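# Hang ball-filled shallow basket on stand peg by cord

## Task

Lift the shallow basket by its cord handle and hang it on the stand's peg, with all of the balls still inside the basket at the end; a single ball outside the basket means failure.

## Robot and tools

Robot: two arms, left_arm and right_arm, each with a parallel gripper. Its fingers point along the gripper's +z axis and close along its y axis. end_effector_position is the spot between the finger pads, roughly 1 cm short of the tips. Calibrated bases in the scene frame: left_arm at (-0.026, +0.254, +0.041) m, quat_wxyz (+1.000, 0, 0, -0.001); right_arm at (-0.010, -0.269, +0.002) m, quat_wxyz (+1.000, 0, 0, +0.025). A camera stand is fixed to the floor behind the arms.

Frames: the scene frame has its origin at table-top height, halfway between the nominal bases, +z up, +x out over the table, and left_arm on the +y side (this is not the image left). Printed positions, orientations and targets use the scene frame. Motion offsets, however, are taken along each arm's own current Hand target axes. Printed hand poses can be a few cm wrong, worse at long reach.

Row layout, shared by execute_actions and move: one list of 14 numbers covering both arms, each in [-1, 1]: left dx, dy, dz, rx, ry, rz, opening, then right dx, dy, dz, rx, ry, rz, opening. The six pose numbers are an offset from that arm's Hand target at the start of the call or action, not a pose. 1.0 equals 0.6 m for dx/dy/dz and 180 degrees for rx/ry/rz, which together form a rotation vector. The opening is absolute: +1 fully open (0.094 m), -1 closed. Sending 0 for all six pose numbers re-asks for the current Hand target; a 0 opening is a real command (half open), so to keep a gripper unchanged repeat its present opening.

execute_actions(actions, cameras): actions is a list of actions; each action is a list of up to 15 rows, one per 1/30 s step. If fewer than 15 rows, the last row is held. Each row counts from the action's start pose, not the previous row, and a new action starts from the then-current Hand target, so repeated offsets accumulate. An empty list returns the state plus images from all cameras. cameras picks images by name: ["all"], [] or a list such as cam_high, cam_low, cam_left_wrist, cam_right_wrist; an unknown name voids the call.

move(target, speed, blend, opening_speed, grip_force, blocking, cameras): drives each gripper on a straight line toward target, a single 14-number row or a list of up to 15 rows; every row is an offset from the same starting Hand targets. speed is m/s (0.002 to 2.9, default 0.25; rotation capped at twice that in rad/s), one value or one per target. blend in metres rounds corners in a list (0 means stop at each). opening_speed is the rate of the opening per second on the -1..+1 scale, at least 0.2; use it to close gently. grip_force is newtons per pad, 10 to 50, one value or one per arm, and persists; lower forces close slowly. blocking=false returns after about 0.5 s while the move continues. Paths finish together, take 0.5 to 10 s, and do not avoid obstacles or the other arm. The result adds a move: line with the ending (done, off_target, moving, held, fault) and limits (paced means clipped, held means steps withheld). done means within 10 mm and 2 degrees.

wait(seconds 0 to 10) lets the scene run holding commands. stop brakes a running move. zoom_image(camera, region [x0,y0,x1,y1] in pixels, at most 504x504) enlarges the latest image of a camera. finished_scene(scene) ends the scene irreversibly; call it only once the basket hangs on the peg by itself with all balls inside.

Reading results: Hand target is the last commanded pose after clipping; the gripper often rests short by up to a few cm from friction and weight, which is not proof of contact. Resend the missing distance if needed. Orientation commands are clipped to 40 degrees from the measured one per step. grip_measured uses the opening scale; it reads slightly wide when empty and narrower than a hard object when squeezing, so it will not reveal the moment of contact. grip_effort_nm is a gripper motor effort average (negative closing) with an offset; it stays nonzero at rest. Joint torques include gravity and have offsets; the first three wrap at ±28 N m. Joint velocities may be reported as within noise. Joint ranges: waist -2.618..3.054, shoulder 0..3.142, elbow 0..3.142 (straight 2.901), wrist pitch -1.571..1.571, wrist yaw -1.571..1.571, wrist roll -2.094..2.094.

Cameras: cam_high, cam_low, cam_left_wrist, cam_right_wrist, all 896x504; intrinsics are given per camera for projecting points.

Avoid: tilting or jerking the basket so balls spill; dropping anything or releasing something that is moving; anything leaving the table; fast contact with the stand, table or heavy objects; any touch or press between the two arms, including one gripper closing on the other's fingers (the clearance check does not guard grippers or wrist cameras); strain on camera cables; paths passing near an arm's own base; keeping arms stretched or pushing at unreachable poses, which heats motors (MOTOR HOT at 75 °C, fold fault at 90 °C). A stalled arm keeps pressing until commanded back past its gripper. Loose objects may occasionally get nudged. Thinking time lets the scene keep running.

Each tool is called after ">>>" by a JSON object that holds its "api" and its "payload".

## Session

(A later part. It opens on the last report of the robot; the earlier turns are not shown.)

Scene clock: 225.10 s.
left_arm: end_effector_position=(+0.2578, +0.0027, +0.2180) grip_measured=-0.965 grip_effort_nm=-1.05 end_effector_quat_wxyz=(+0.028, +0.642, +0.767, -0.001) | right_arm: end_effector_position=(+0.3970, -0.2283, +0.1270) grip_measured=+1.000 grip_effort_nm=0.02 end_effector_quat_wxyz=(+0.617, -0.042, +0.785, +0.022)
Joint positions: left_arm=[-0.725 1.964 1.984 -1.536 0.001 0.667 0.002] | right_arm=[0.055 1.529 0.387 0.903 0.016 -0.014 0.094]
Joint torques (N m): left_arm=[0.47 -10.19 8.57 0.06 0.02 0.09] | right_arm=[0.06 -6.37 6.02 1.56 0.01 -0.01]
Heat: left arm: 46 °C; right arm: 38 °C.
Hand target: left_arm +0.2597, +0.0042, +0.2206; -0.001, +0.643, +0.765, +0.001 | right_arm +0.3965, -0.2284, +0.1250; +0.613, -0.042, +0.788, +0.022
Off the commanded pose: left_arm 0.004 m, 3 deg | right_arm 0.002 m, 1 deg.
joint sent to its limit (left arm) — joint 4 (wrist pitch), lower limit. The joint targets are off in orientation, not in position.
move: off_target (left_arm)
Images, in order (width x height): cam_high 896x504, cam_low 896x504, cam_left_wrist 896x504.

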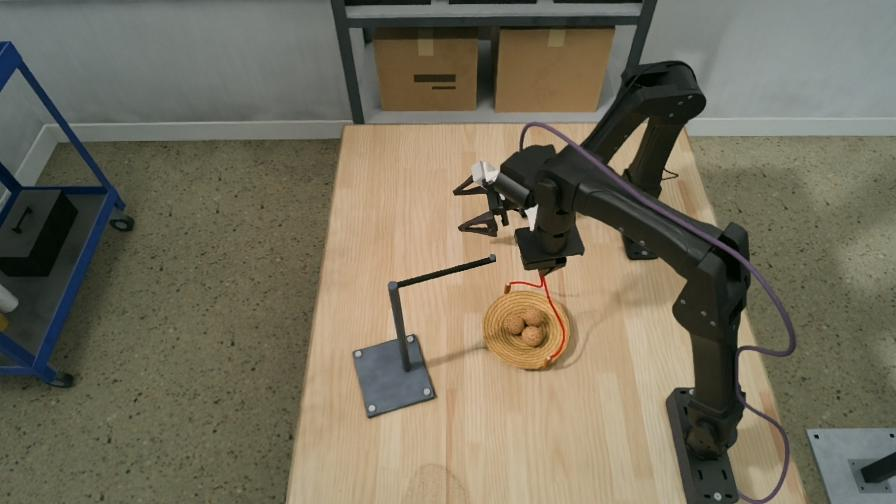

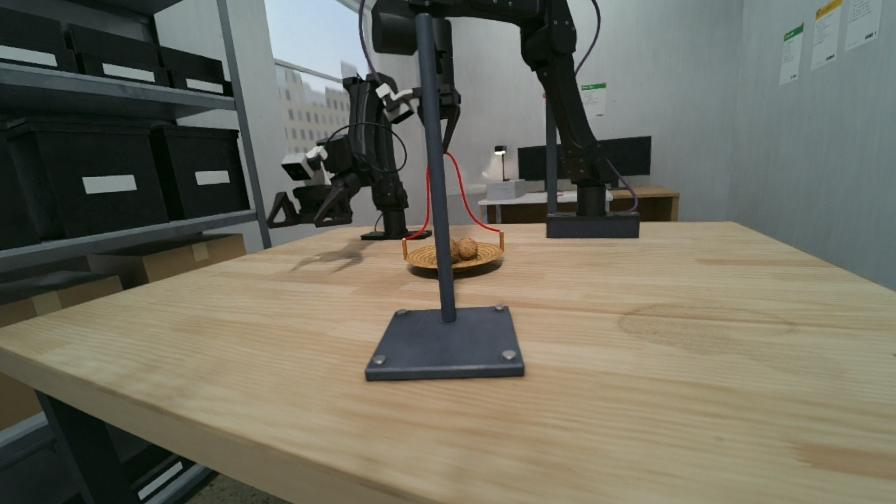

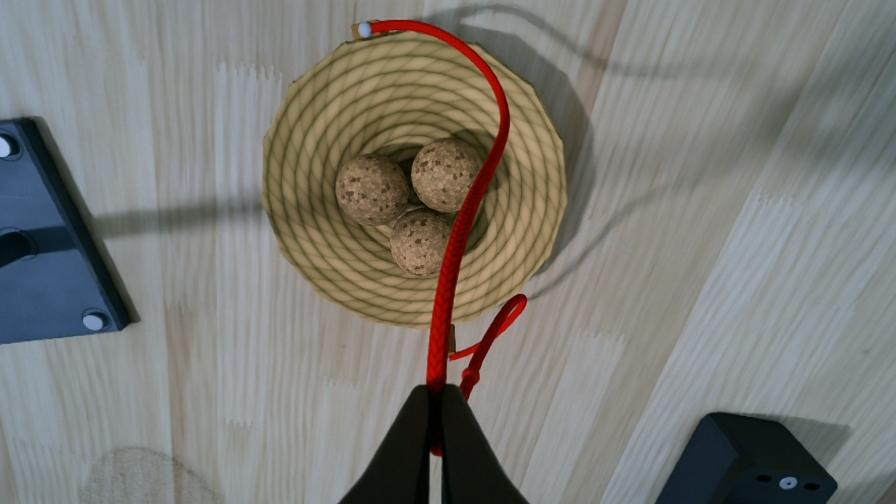

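>>> {"api": "move", "payload": {"target": [0,0,-0.0233,-0.1666,0.006,-0.0226,-1,0,0,0,0,0,0,1], "speed": 0.08, "cameras": ["cam_left_wrist","cam_high","cam_low"]}}

Scene clock: 246.37 s.
left_arm: end_effector_position=(+0.2610, +0.0024, +0.2258) grip_measured=-0.965 grip_effort_nm=-1.06 end_effector_quat_wxyz=(+0.140, +0.601, +0.760, +0.204) | right_arm: end_effector_position=(+0.3970, -0.2283, +0.1270) grip_measured=+1.000 grip_effort_nm=0.02 end_effector_quat_wxyz=(+0.617, -0.042, +0.785, +0.022)
Joint positions: left_arm=[-0.937 1.807 1.714 -1.3 -0.47 0.444 0.002] | right_arm=[0.055 1.529 0.387 0.903 0.016 -0.014 0.094]
Joint torques (N m): left_arm=[-0.42 -13.42 5.39 0.76 -0.32 -0.08] | right_arm=[0.03 -6.35 6.04 1.56 0.01 -0.02]
Heat: left arm: 45 °C; right arm: 37 °C.
Hand target: left_arm +0.2596, +0.0041, +0.2346; +0.159, +0.595, +0.761, +0.205 | right_arm +0.3965, -0.2284, +0.1250; +0.613, -0.042, +0.788, +0.022
Off the commanded pose: left_arm 0.009 m, 2 deg | right_arm 0.002 m, 1 deg.
move: done
Images, in order (width x height): cam_high 896x504, cam_low 896x504, cam_left_wrist 896x504.

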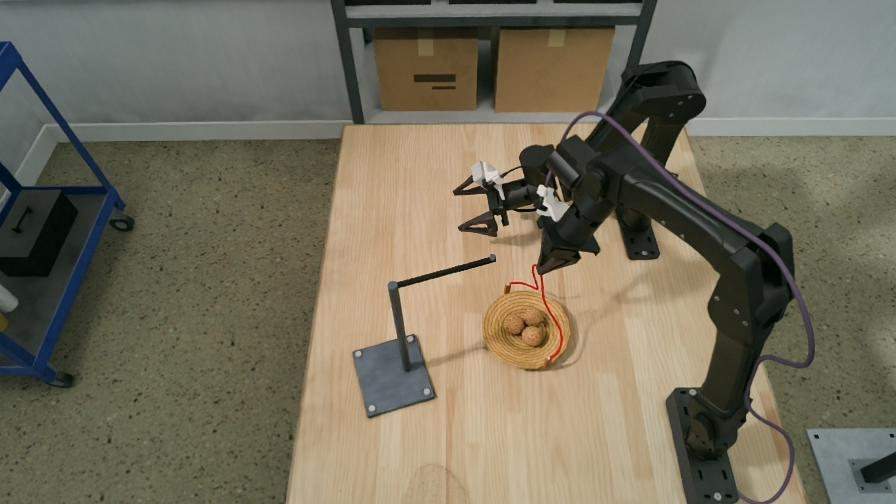

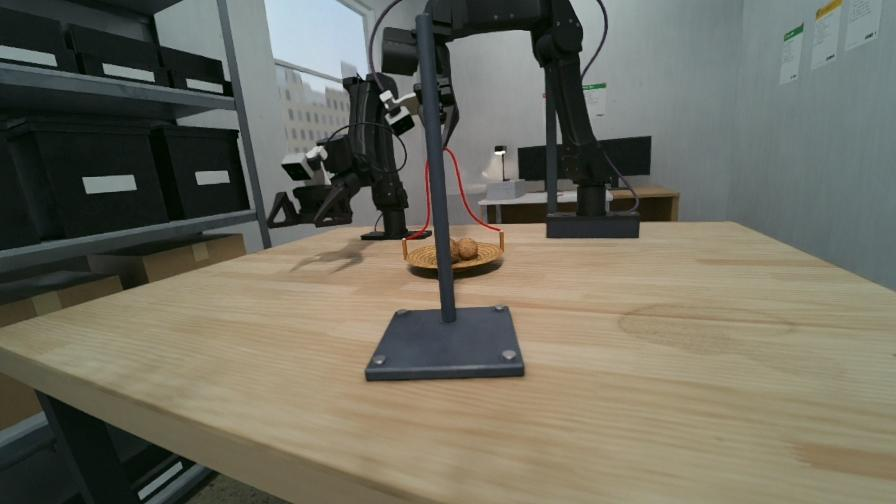

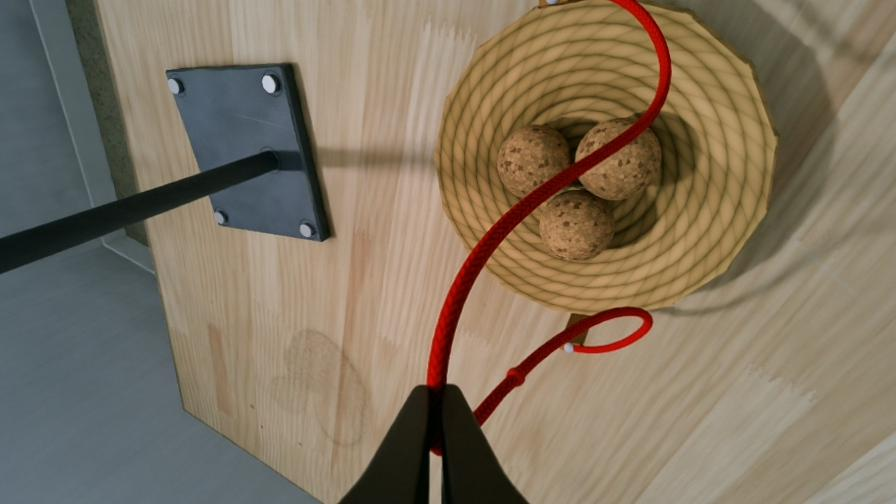

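>>> {"api": "move", "payload": {"target": [0,0.05,-0.0866,0,0,0,-1,0,0,0,0,0,0,1], "speed": 0.04, "cameras": ["cam_left_wrist","cam_high","cam_low"]}}

Scene clock: 253.00 s.
left_arm: end_effector_position=(+0.2576, +0.0072, +0.2929) grip_measured=-0.965 grip_effort_nm=-1.05 end_effector_quat_wxyz=(+0.158, +0.597, +0.761, +0.199) | right_arm: end_effector_position=(+0.3970, -0.2283, +0.1270) grip_measured=+1.000 grip_effort_nm=0.02 end_effector_quat_wxyz=(+0.617, -0.042, +0.785, +0.022)
Joint positions: left_arm=[-0.937 1.827 2.011 -1.539 -0.471 0.443 0.002] | right_arm=[0.055 1.529 0.387 0.903 0.016 -0.014 0.094]
Joint torques (N m): left_arm=[-0.46 -7.68 9.11 0.49 -0.34 -0.09] | right_arm=[0.05 -6.35 6.09 1.56 0.01 -0.01]
Heat: left arm: 45 °C; right arm: 37 °C.
Hand target: left_arm +0.2596, +0.0040, +0.2947; +0.159, +0.595, +0.761, +0.205 | right_arm +0.3965, -0.2284, +0.1250; +0.613, -0.042, +0.788, +0.022
Off the commanded pose: left_arm 0.004 m, 1 deg | right_arm 0.002 m, 1 deg.
move: done
Images, in order (width x height): cam_high 896x504, cam_low 896x504, cam_left_wrist 896x504.

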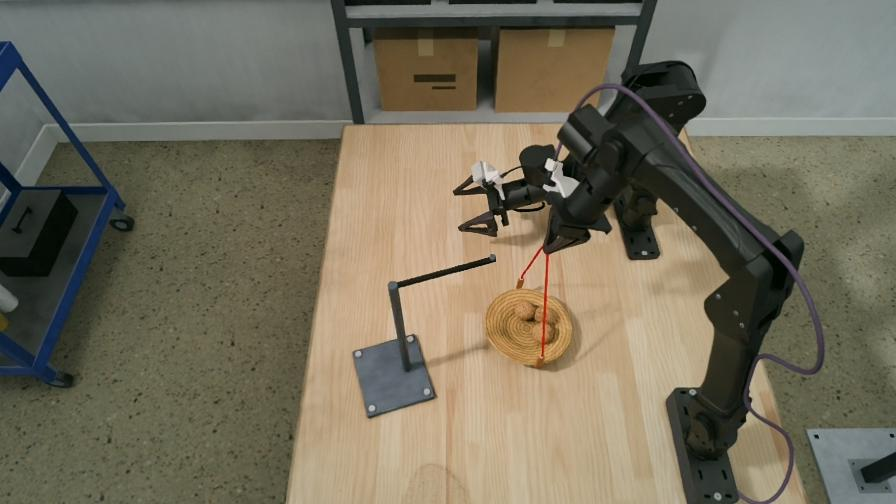

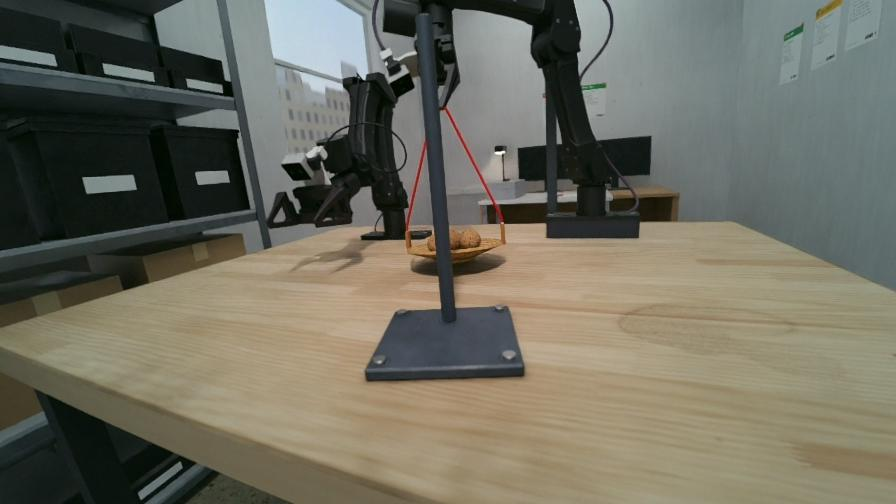

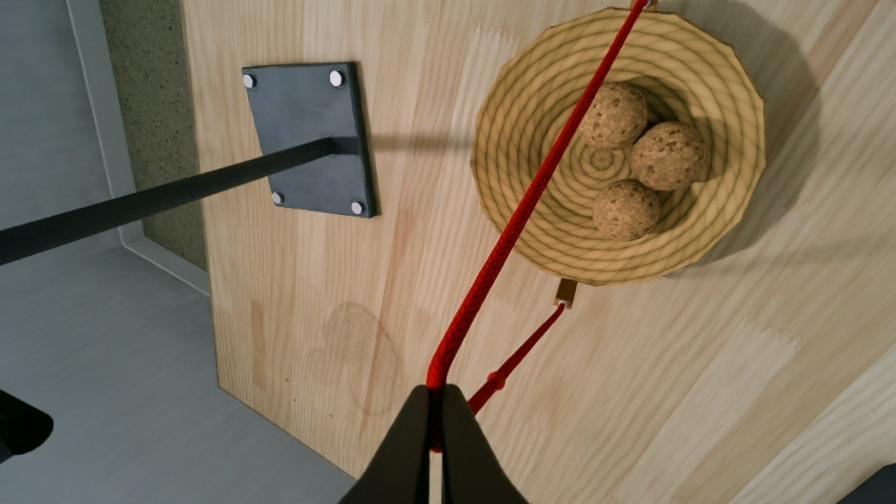

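>>> {"api": "wait", "payload": {"seconds": 1, "cameras": ["cam_left_wrist","cam_low"]}}

>>> {"api": "zoom_image", "payload": {"camera": "cam_low", "region": [350, 80, 570, 300]}}

Scene clock: 258.97 s.
left_arm: end_effector_position=(+0.2575, +0.0073, +0.2929) grip_measured=-0.965 grip_effort_nm=-1.06 end_effector_quat_wxyz=(+0.158, +0.597, +0.761, +0.199) | right_arm: end_effector_position=(+0.3970, -0.2283, +0.1270) grip_measured=+1.000 grip_effort_nm=0.02 end_effector_quat_wxyz=(+0.617, -0.042, +0.785, +0.022)
Joint positions: left_arm=[-0.937 1.827 2.011 -1.539 -0.471 0.443 0.002] | right_arm=[0.055 1.529 0.387 0.903 0.016 -0.014 0.094]
Joint torques (N m): left_arm=[-0.44 -7.68 9.13 0.48 -0.34 -0.09] | right_arm=[0.05 -6.35 6.05 1.57 0 -0.01]
Heat: left arm: 46 °C; right arm: 37 °C.
Hand target: left_arm +0.2596, +0.0039, +0.2948; +0.159, +0.594, +0.761, +0.205 | right_arm +0.3965, -0.2284, +0.1250; +0.613, -0.042, +0.788, +0.022
Tool commands: left_gripper/opening=-1.0 right_gripper/opening=+1.0
Off the commanded pose: left_arm 0.004 m, 1 deg | right_arm 0.002 m, 1 deg.
wait: 1.00 s; at rest from the start
Images, in order (width x height): cam_low 896x504, cam_left_wrist 896x504.

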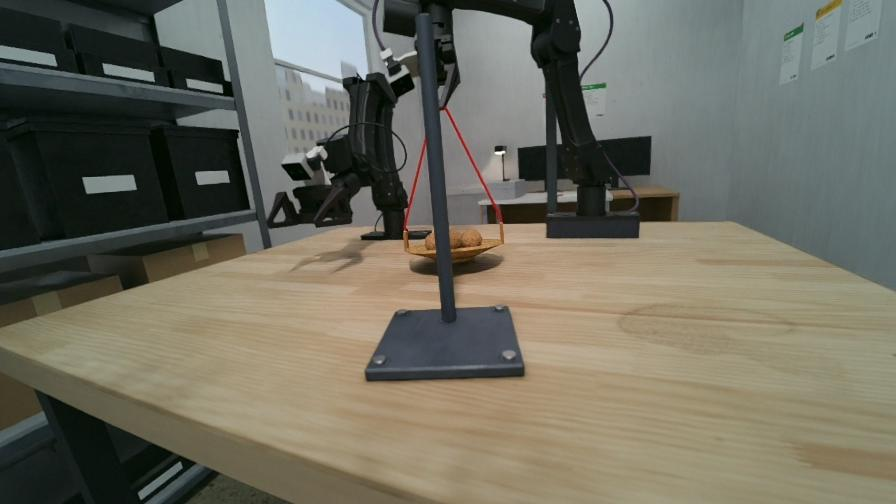

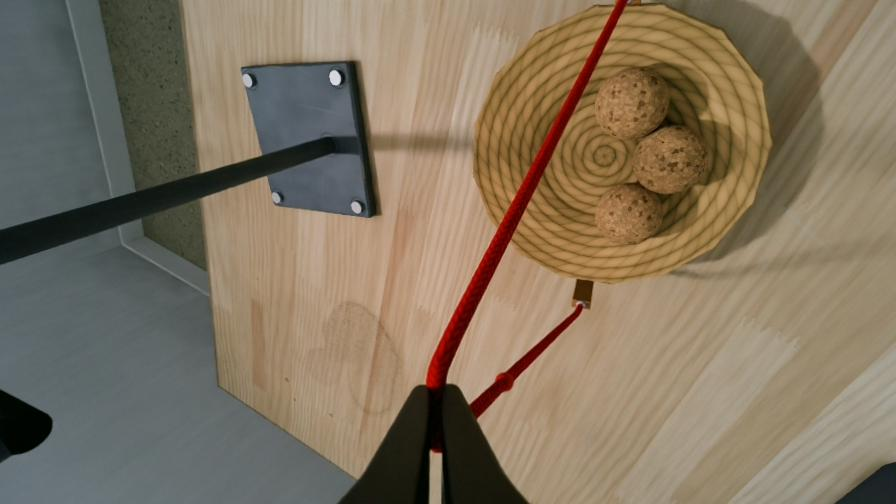

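Scaled by 2.291 from the camera's 896x504 image, which has a finer 1280x720 frame.

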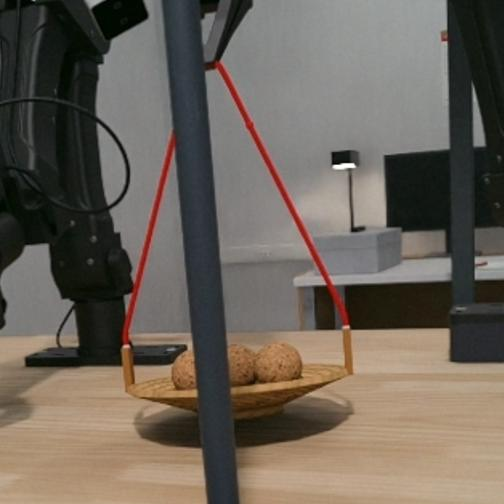

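>>> {"api": "wait", "payload": {"seconds": 3, "cameras": ["cam_left_wrist","cam_high"]}}

>>> {"api": "zoom_image", "payload": {"camera": "cam_high", "region": [460, 220, 640, 400]}}

Scene clock: 269.67 s.
left_arm: end_effector_position=(+0.2575, +0.0073, +0.2929) grip_measured=-0.965 grip_effort_nm=-1.05 end_effector_quat_wxyz=(+0.158, +0.597, +0.761, +0.199) | right_arm: end_effector_position=(+0.3970, -0.2283, +0.1270) grip_measured=+1.000 grip_effort_nm=0.02 end_effector_quat_wxyz=(+0.617, -0.042, +0.785, +0.022)
Joint positions: left_arm=[-0.937 1.827 2.011 -1.539 -0.471 0.443 0.002] | right_arm=[0.055 1.529 0.387 0.903 0.016 -0.014 0.094]
Joint torques (N m): left_arm=[-0.46 -7.68 9.11 0.49 -0.34 -0.09] | right_arm=[0.03 -6.35 6.04 1.56 0.01 -0.01]
Heat: left arm: 46 °C; right arm: 37 °C.
Hand target: left_arm +0.2596, +0.0039, +0.2948; +0.159, +0.594, +0.761, +0.205 | right_arm +0.3965, -0.2284, +0.1250; +0.613, -0.042, +0.788, +0.022
Tool commands: left_gripper/opening=-1.0 right_gripper/opening=+1.0
Off the commanded pose: left_arm 0.004 m, 1 deg | right_arm 0.002 m, 1 deg.
wait: 3.00 s; at rest from the start
Images, in order (width x height): cam_high 896x504, cam_left_wrist 896x504.

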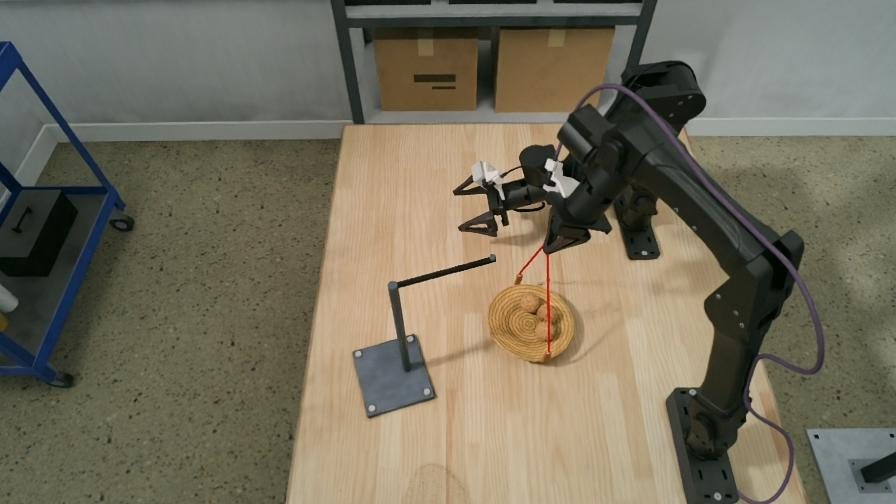

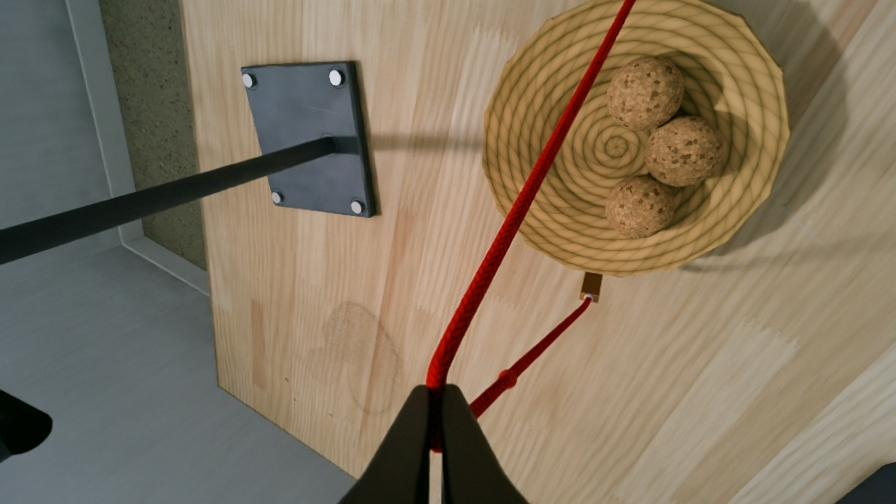

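Scaled by 2.800 from the camera's 896x504 image, which has a finer 1280x720 frame.

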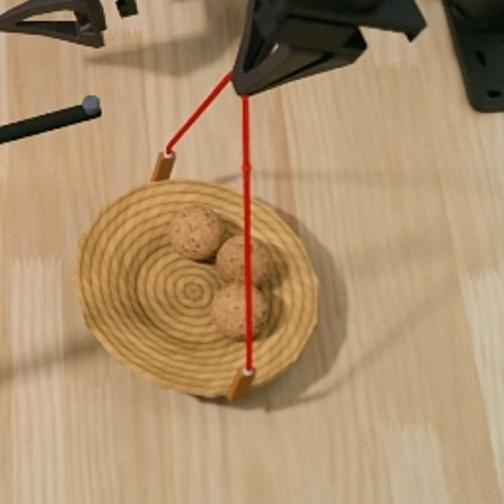

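>>> {"api": "move", "payload": {"target": [0,0.025,-0.0433,0,0,0,-1,0,0,0,0,0,0,1], "speed": 0.03, "cameras": ["cam_left_wrist"]}}

>>> {"api": "wait", "payload": {"seconds": 4, "cameras": ["cam_left_wrist","cam_high","cam_low"]}}

>>> {"api": "zoom_image", "payload": {"camera": "cam_low", "region": [350, 80, 570, 300]}}

>>> {"api": "zoom_image", "payload": {"camera": "cam_high", "region": [460, 220, 640, 400]}}

Scene clock: 283.13 s.
left_arm: end_effector_position=(+0.2609, +0.0027, +0.3085) grip_measured=-0.965 grip_effort_nm=-1.05 end_effector_quat_wxyz=(+0.180, +0.599, +0.755, +0.195) | right_arm: end_effector_position=(+0.3970, -0.2283, +0.1270) grip_measured=+1.000 grip_effort_nm=0.02 end_effector_quat_wxyz=(+0.617, -0.042, +0.785, +0.022)
Joint positions: left_arm=[-0.937 1.827 2.067 -1.542 -0.471 0.467 0.002] | right_arm=[0.055 1.529 0.387 0.903 0.016 -0.014 0.094]
Joint torques (N m): left_arm=[-0.59 -11.25 9.01 0.6 -0.39 0.06] | right_arm=[0.08 -6.38 6.09 1.56 0.01 -0.02]
Heat: left arm: 47 °C; right arm: 37 °C.
Hand target: left_arm +0.2596, +0.0039, +0.3247; +0.159, +0.595, +0.761, +0.205 | right_arm +0.3965, -0.2284, +0.1250; +0.613, -0.042, +0.788, +0.022
Off the commanded pose: left_arm 0.016 m, 3 deg | right_arm 0.002 m, 1 deg.
joint sent to its limit (left arm) — joint 4 (wrist pitch), lower limit. The joint targets are off in orientation, not in position.
move: off_target (left_arm)
Images, in order (width x height): cam_left_wrist 896x504.

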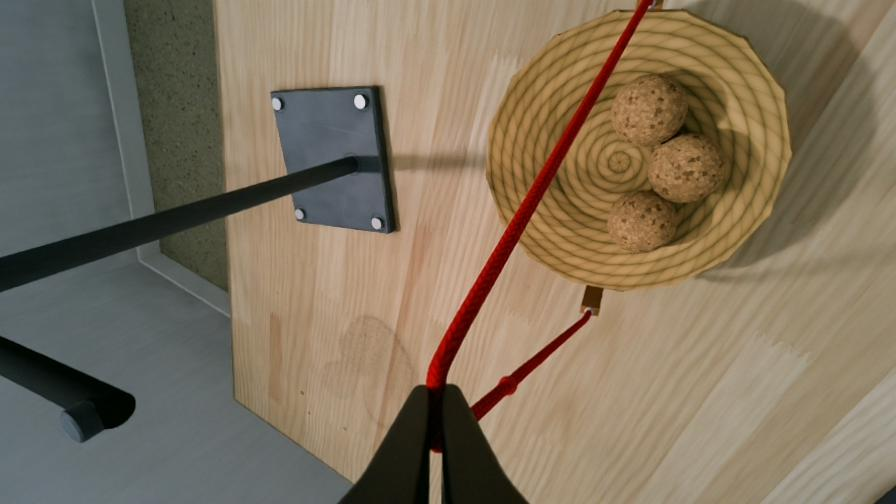

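Scene clock: 287.13 s.
left_arm: end_effector_position=(+0.2609, +0.0027, +0.3085) grip_measured=-0.965 grip_effort_nm=-1.05 end_effector_quat_wxyz=(+0.180, +0.599, +0.755, +0.195) | right_arm: end_effector_position=(+0.3970, -0.2283, +0.1270) grip_measured=+1.000 grip_effort_nm=0.02 end_effector_quat_wxyz=(+0.617, -0.042, +0.785, +0.022)
Joint positions: left_arm=[-0.937 1.827 2.067 -1.542 -0.471 0.468 0.002] | right_arm=[0.055 1.529 0.387 0.903 0.016 -0.014 0.094]
Joint torques (N m): left_arm=[-0.59 -11.25 9.03 0.59 -0.39 0.06] | right_arm=[0.06 -6.37 6.06 1.57 0 -0.01]
Heat: left arm: 47 °C; right arm: 37 °C.
Hand target: left_arm +0.2596, +0.0039, +0.3247; +0.159, +0.595, +0.761, +0.205 | right_arm +0.3965, -0.2284, +0.1250; +0.613, -0.042, +0.788, +0.022
Tool commands: left_gripper/opening=-1.0 right_gripper/opening=+1.0
Off the commanded pose: left_arm 0.016 m, 3 deg | right_arm 0.002 m, 1 deg.
wait: 4.00 s; at rest by 0.17 s
Images, in order (width x height): cam_high 896x504, cam_low 896x504, cam_left_wrist 896x504.

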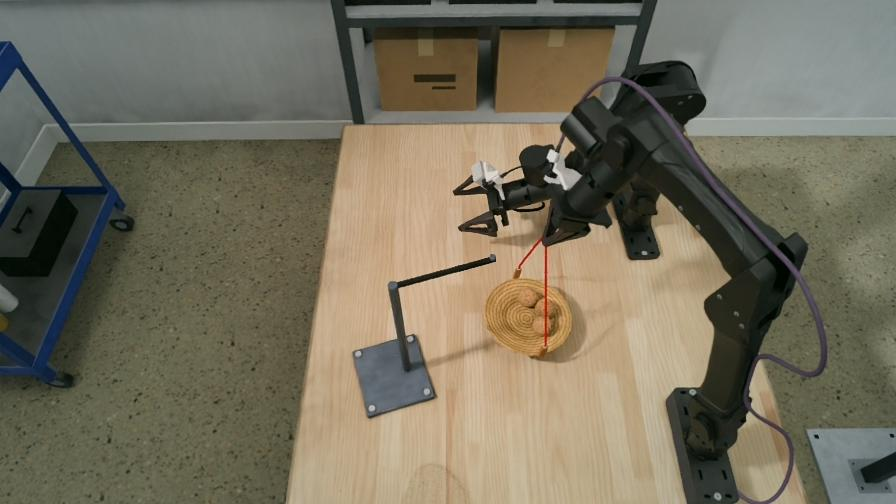

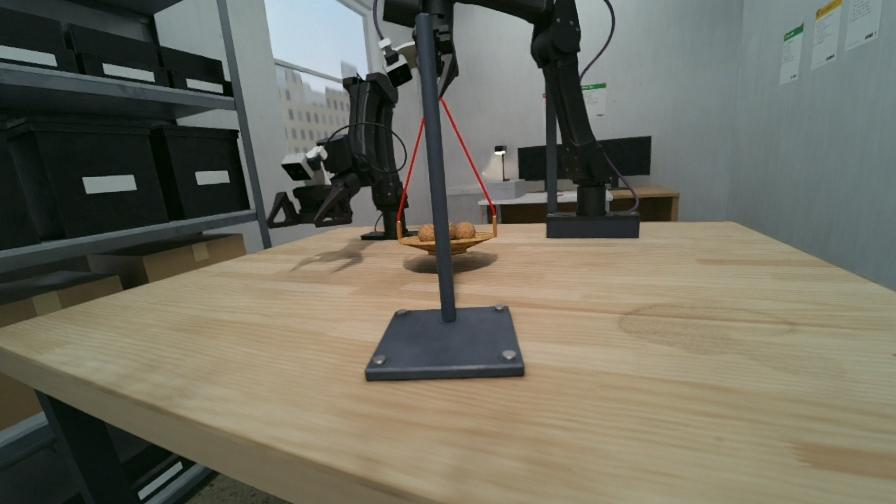

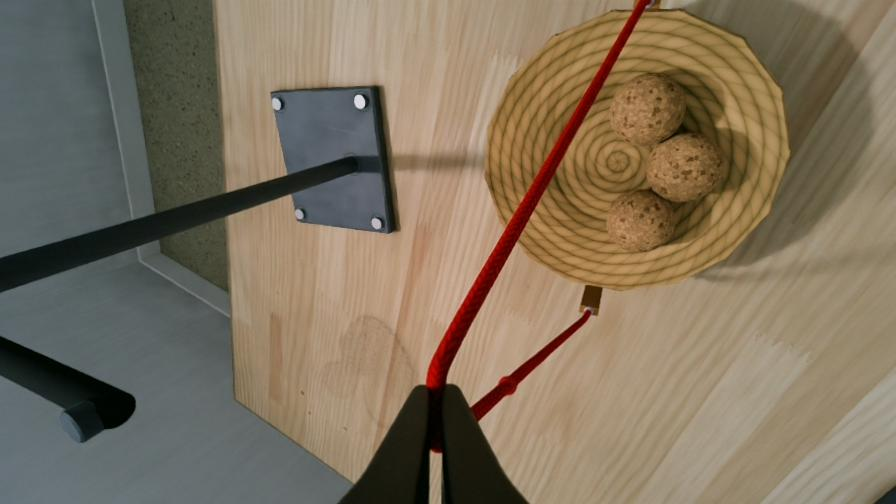

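Scaled by 2.291 from the camera's 896x504 image, which has a finer 1280x720 frame.

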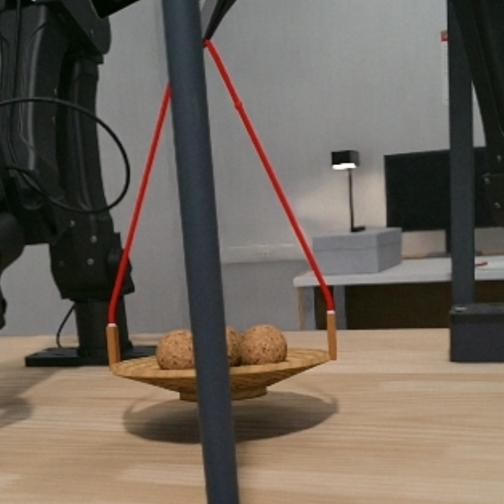

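Scaled by 2.800 from the camera's 896x504 image, which has a finer 1280x720 frame.

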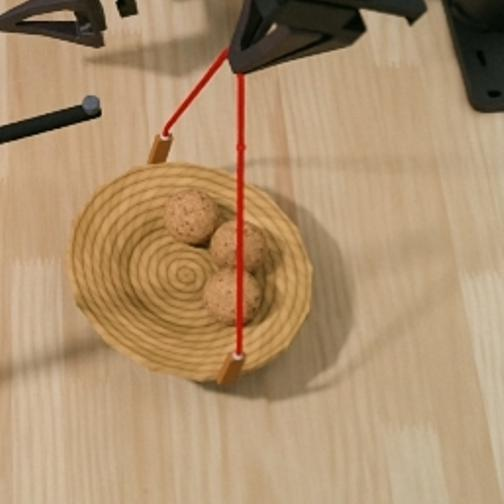

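>>> {"api": "move", "payload": {"target": [0.0297,0.0808,-0.1168,-0.036,-0.0816,-0.0536,-1,0,0,0,0,0,0,1], "speed": 0.05, "cameras": ["cam_left_wrist","cam_high","cam_low"]}}

>>> {"api": "zoom_image", "payload": {"camera": "cam_high", "region": [440, 180, 620, 360]}}

>>> {"api": "zoom_image", "payload": {"camera": "cam_low", "region": [350, 0, 570, 260]}}

Scene clock: 374.03 s.
left_arm: end_effector_position=(+0.2651, +0.0131, +0.3881) grip_measured=-0.965 grip_effort_nm=-1.06 end_effector_quat_wxyz=(+0.293, +0.552, +0.765, +0.157) | right_arm: end_effector_position=(+0.3970, -0.2283, +0.1270) grip_measured=+1.000 grip_effort_nm=0.02 end_effector_quat_wxyz=(+0.617, -0.042, +0.785, +0.022)
Joint positions: left_arm=[-0.902 1.748 2.249 -1.548 -0.451 0.468 0.002] | right_arm=[0.055 1.529 0.387 0.903 0.016 -0.014 0.094]
Joint torques (N m): left_arm=[0.59 -11.54 8.24 1.15 -0.27 0.04] | right_arm=[0.08 -6.35 6.06 1.56 0 -0.01]
Motor temperatures (°C): left_arm=[24 39 47 33 27 26 31] | right_arm=[26 31 36 37 24 24 25]
Heat: left arm: 47 °C; right arm: 37 °C.
Hand target: left_arm +0.2621, +0.0228, +0.4095; +0.304, +0.540, +0.769, +0.156 | right_arm +0.3965, -0.2284, +0.1250; +0.613, -0.042, +0.788, +0.022
Off the commanded pose: left_arm 0.024 m, 2 deg | right_arm 0.002 m, 1 deg.
joint sent to its limit (left arm) — joint 4 (wrist pitch), lower limit. The joint targets still meet the commanded pose.
move: off_target (left_arm)
Images, in order (width x height): cam_high 896x504, cam_low 896x504, cam_left_wrist 896x504.

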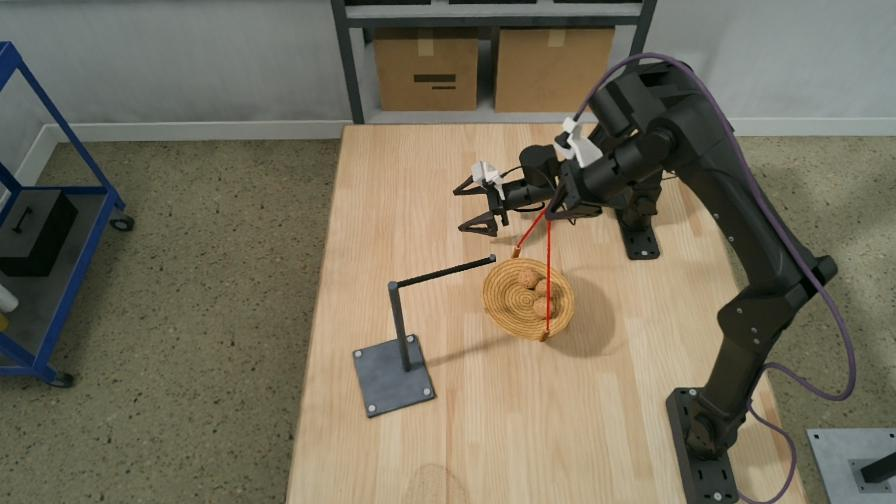

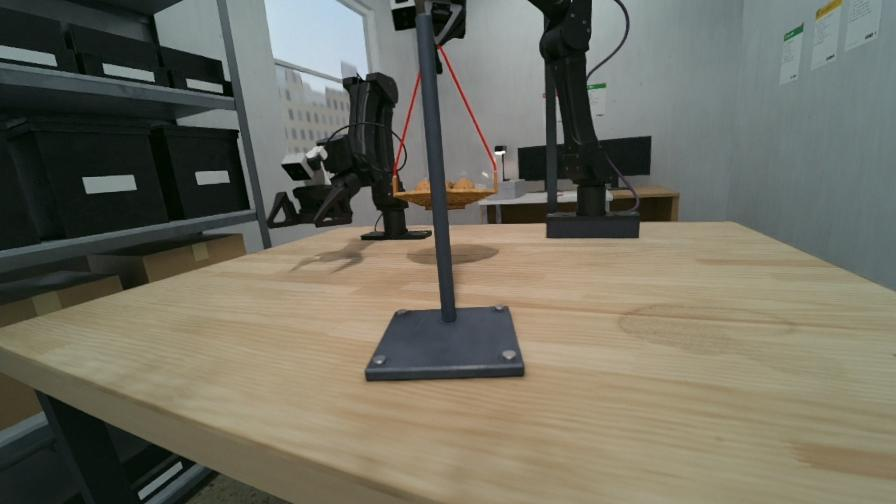

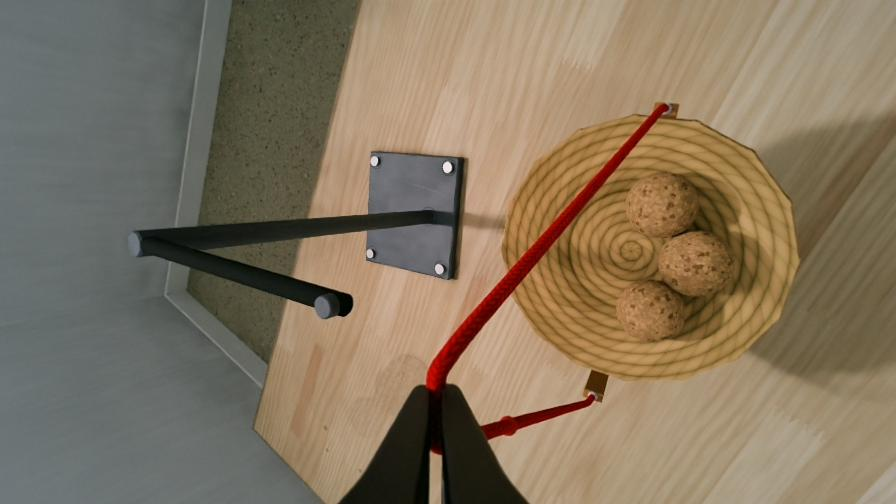

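Scaled by 2.800 from the camera's 896x504 image, which has a finer 1280x720 frame.

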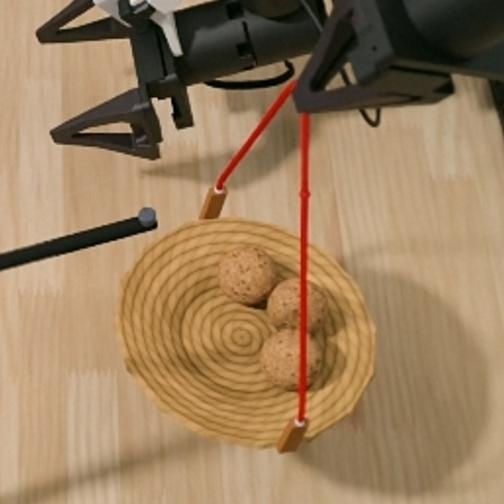

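Scaled by 1.938 from the camera's 896x504 image, which has a finer 1280x720 frame.

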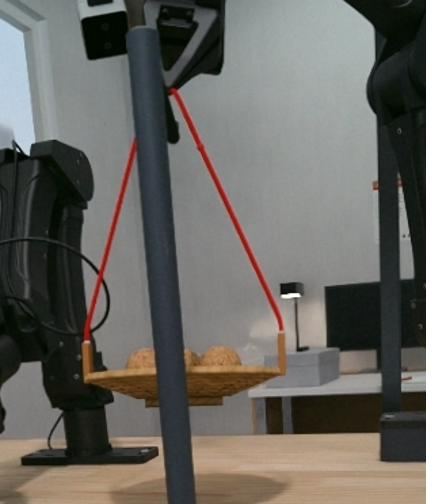

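>>> {"api": "move", "payload": {"target": [0.0172,0.0938,0.0628,0,0,0,-1,0,0,0,0,0,0,1], "speed": 0.04, "cameras": ["cam_left_wrist","cam_high","cam_low"]}}

>>> {"api": "zoom_image", "payload": {"camera": "cam_high", "region": [420, 180, 600, 360]}}

>>> {"api": "zoom_image", "payload": {"camera": "cam_low", "region": [350, 0, 570, 260]}}

Scene clock: 397.60 s.
left_arm: end_effector_position=(+0.3210, +0.0505, +0.4077) grip_measured=-0.965 grip_effort_nm=-1.06 end_effector_quat_wxyz=(+0.305, +0.540, +0.769, +0.154) | right_arm: end_effector_position=(+0.3970, -0.2283, +0.1270) grip_measured=+1.000 grip_effort_nm=0.02 end_effector_quat_wxyz=(+0.617, -0.042, +0.785, +0.022)
Joint positions: left_arm=[-0.678 1.836 2.441 -1.551 -0.334 0.653 0.002] | right_arm=[0.055 1.529 0.387 0.903 0.016 -0.014 0.094]
Joint torques (N m): left_arm=[0.4 -7.02 7.95 1.36 -0.11 0.05] | right_arm=[0.06 -6.35 6.09 1.56 0.01 -0.01]
Heat: left arm: 48 °C; right arm: 37 °C.
Hand target: left_arm +0.3251, +0.0497, +0.4096; +0.304, +0.540, +0.769, +0.156 | right_arm +0.3965, -0.2284, +0.1250; +0.613, -0.042, +0.788, +0.022
Off the commanded pose: left_arm 0.005 m, 0 deg | right_arm 0.002 m, 1 deg.
joint sent to its limit (left arm) — joint 4 (wrist pitch), lower limit. The joint targets still meet the commanded pose.
move: done
Images, in order (width x height): cam_high 896x504, cam_low 896x504, cam_left_wrist 896x504.

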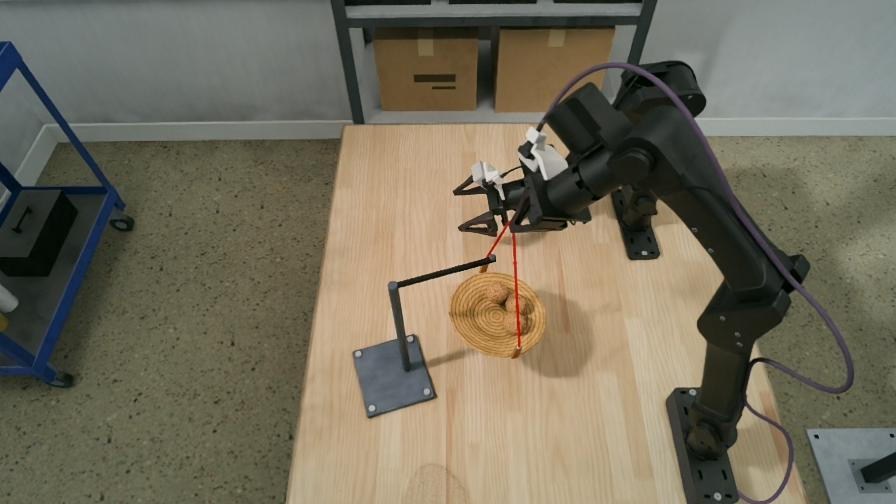

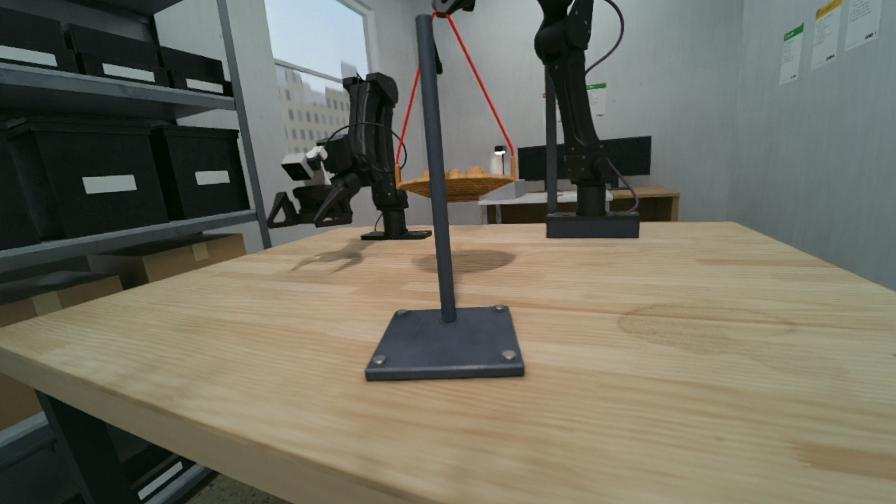

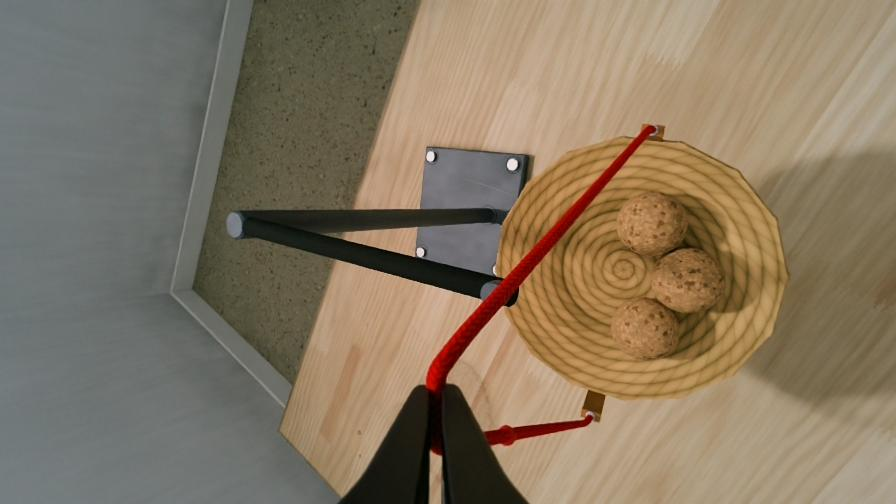

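Scaled by 2.800 from the camera's 896x504 image, which has a finer 1280x720 frame.

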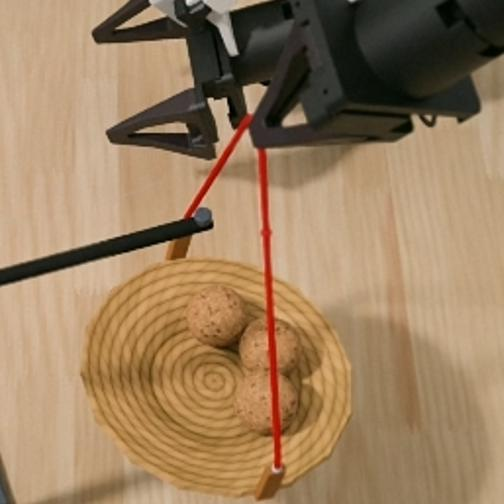

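Scaled by 1.938 from the camera's 896x504 image, which has a finer 1280x720 frame.

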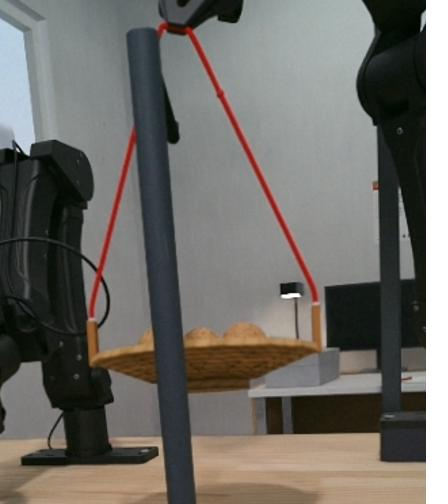

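>>> {"api": "move", "payload": {"target": [-0.0015,0.103,0.0768,0,0,0,-1,0,0,0,0,0,0,1], "speed": 0.04, "cameras": ["cam_left_wrist","cam_high","cam_low"]}}

>>> {"api": "zoom_image", "payload": {"camera": "cam_high", "region": [400, 180, 580, 360]}}

>>> {"api": "zoom_image", "payload": {"camera": "cam_low", "region": [350, 0, 570, 260]}}

Scene clock: 418.40 s.
left_arm: end_effector_position=(+0.3947, +0.0686, +0.4101) grip_measured=-0.965 grip_effort_nm=-1.06 end_effector_quat_wxyz=(+0.329, +0.536, +0.761, +0.161) | right_arm: end_effector_position=(+0.3970, -0.2283, +0.1270) grip_measured=+1.000 grip_effort_nm=0.02 end_effector_quat_wxyz=(+0.617, -0.042, +0.785, +0.022)
Joint positions: left_arm=[-0.507 2.074 2.778 -1.555 -0.236 0.808 0.002] | right_arm=[0.055 1.529 0.387 0.903 0.016 -0.014 0.094]
Joint torques (N m): left_arm=[0.42 -8.72 7.49 1.58 -0.03 0.06] | right_arm=[0.06 -6.34 6.08 1.56 0.02 -0.01]
Heat: left arm: 48 °C; right arm: 37 °C.
Hand target: left_arm +0.4001, +0.0676, +0.4096; +0.304, +0.540, +0.769, +0.156 | right_arm +0.3965, -0.2284, +0.1250; +0.613, -0.042, +0.788, +0.022
Off the commanded pose: left_arm 0.006 m, 3 deg | right_arm 0.002 m, 1 deg.
joint sent to its limit (left arm) — joint 4 (wrist pitch), lower limit. The joint targets are off in orientation, not in position.
move: off_target (left_arm)
Images, in order (width x height): cam_high 896x504, cam_low 896x504, cam_left_wrist 896x504.

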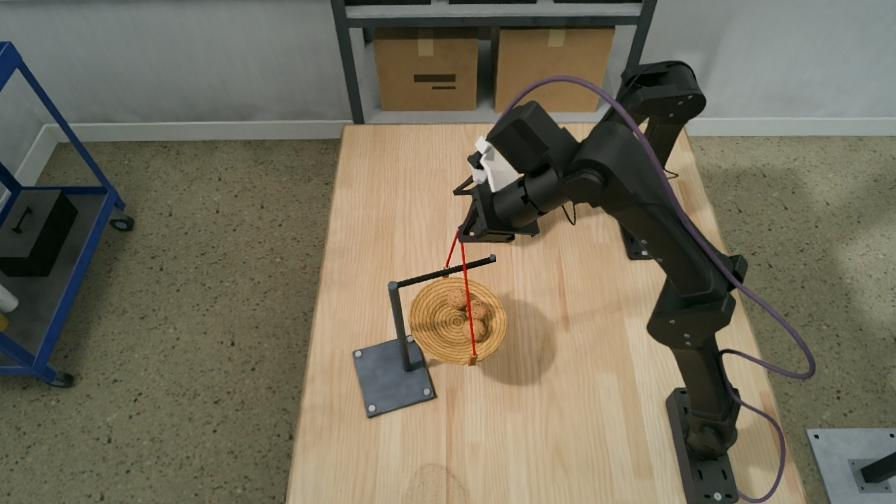

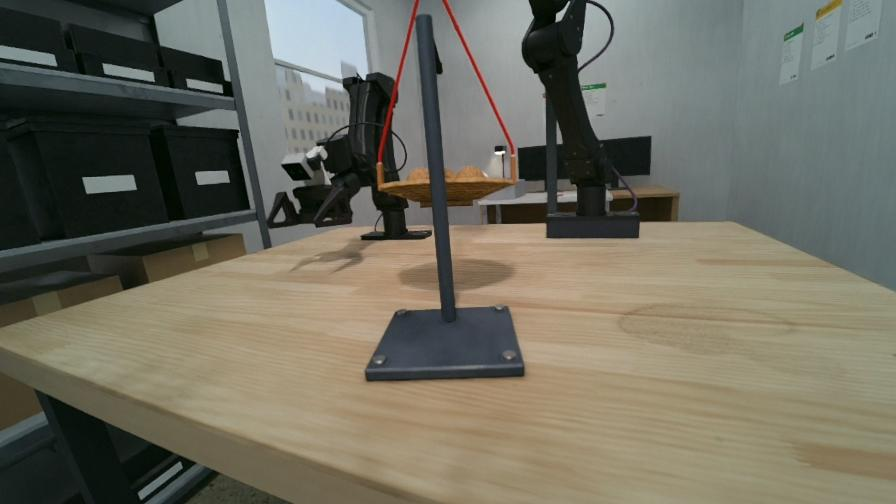

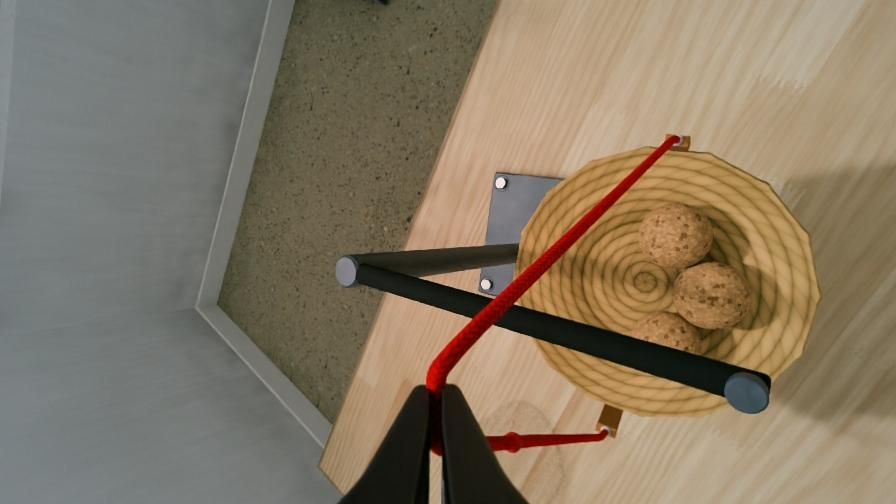

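Scaled by 2.800 from the camera's 896x504 image, which has a finer 1280x720 frame.

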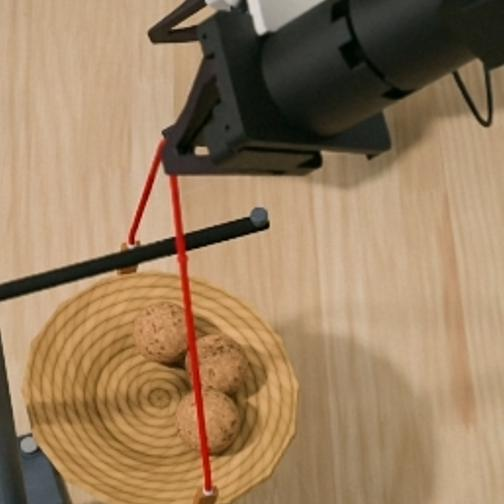

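Scaled by 1.938 from the camera's 896x504 image, which has a finer 1280x720 frame.

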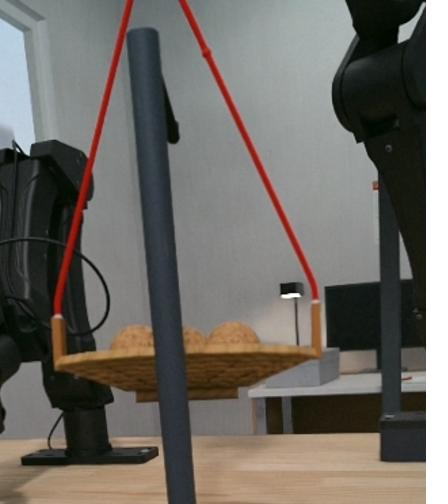

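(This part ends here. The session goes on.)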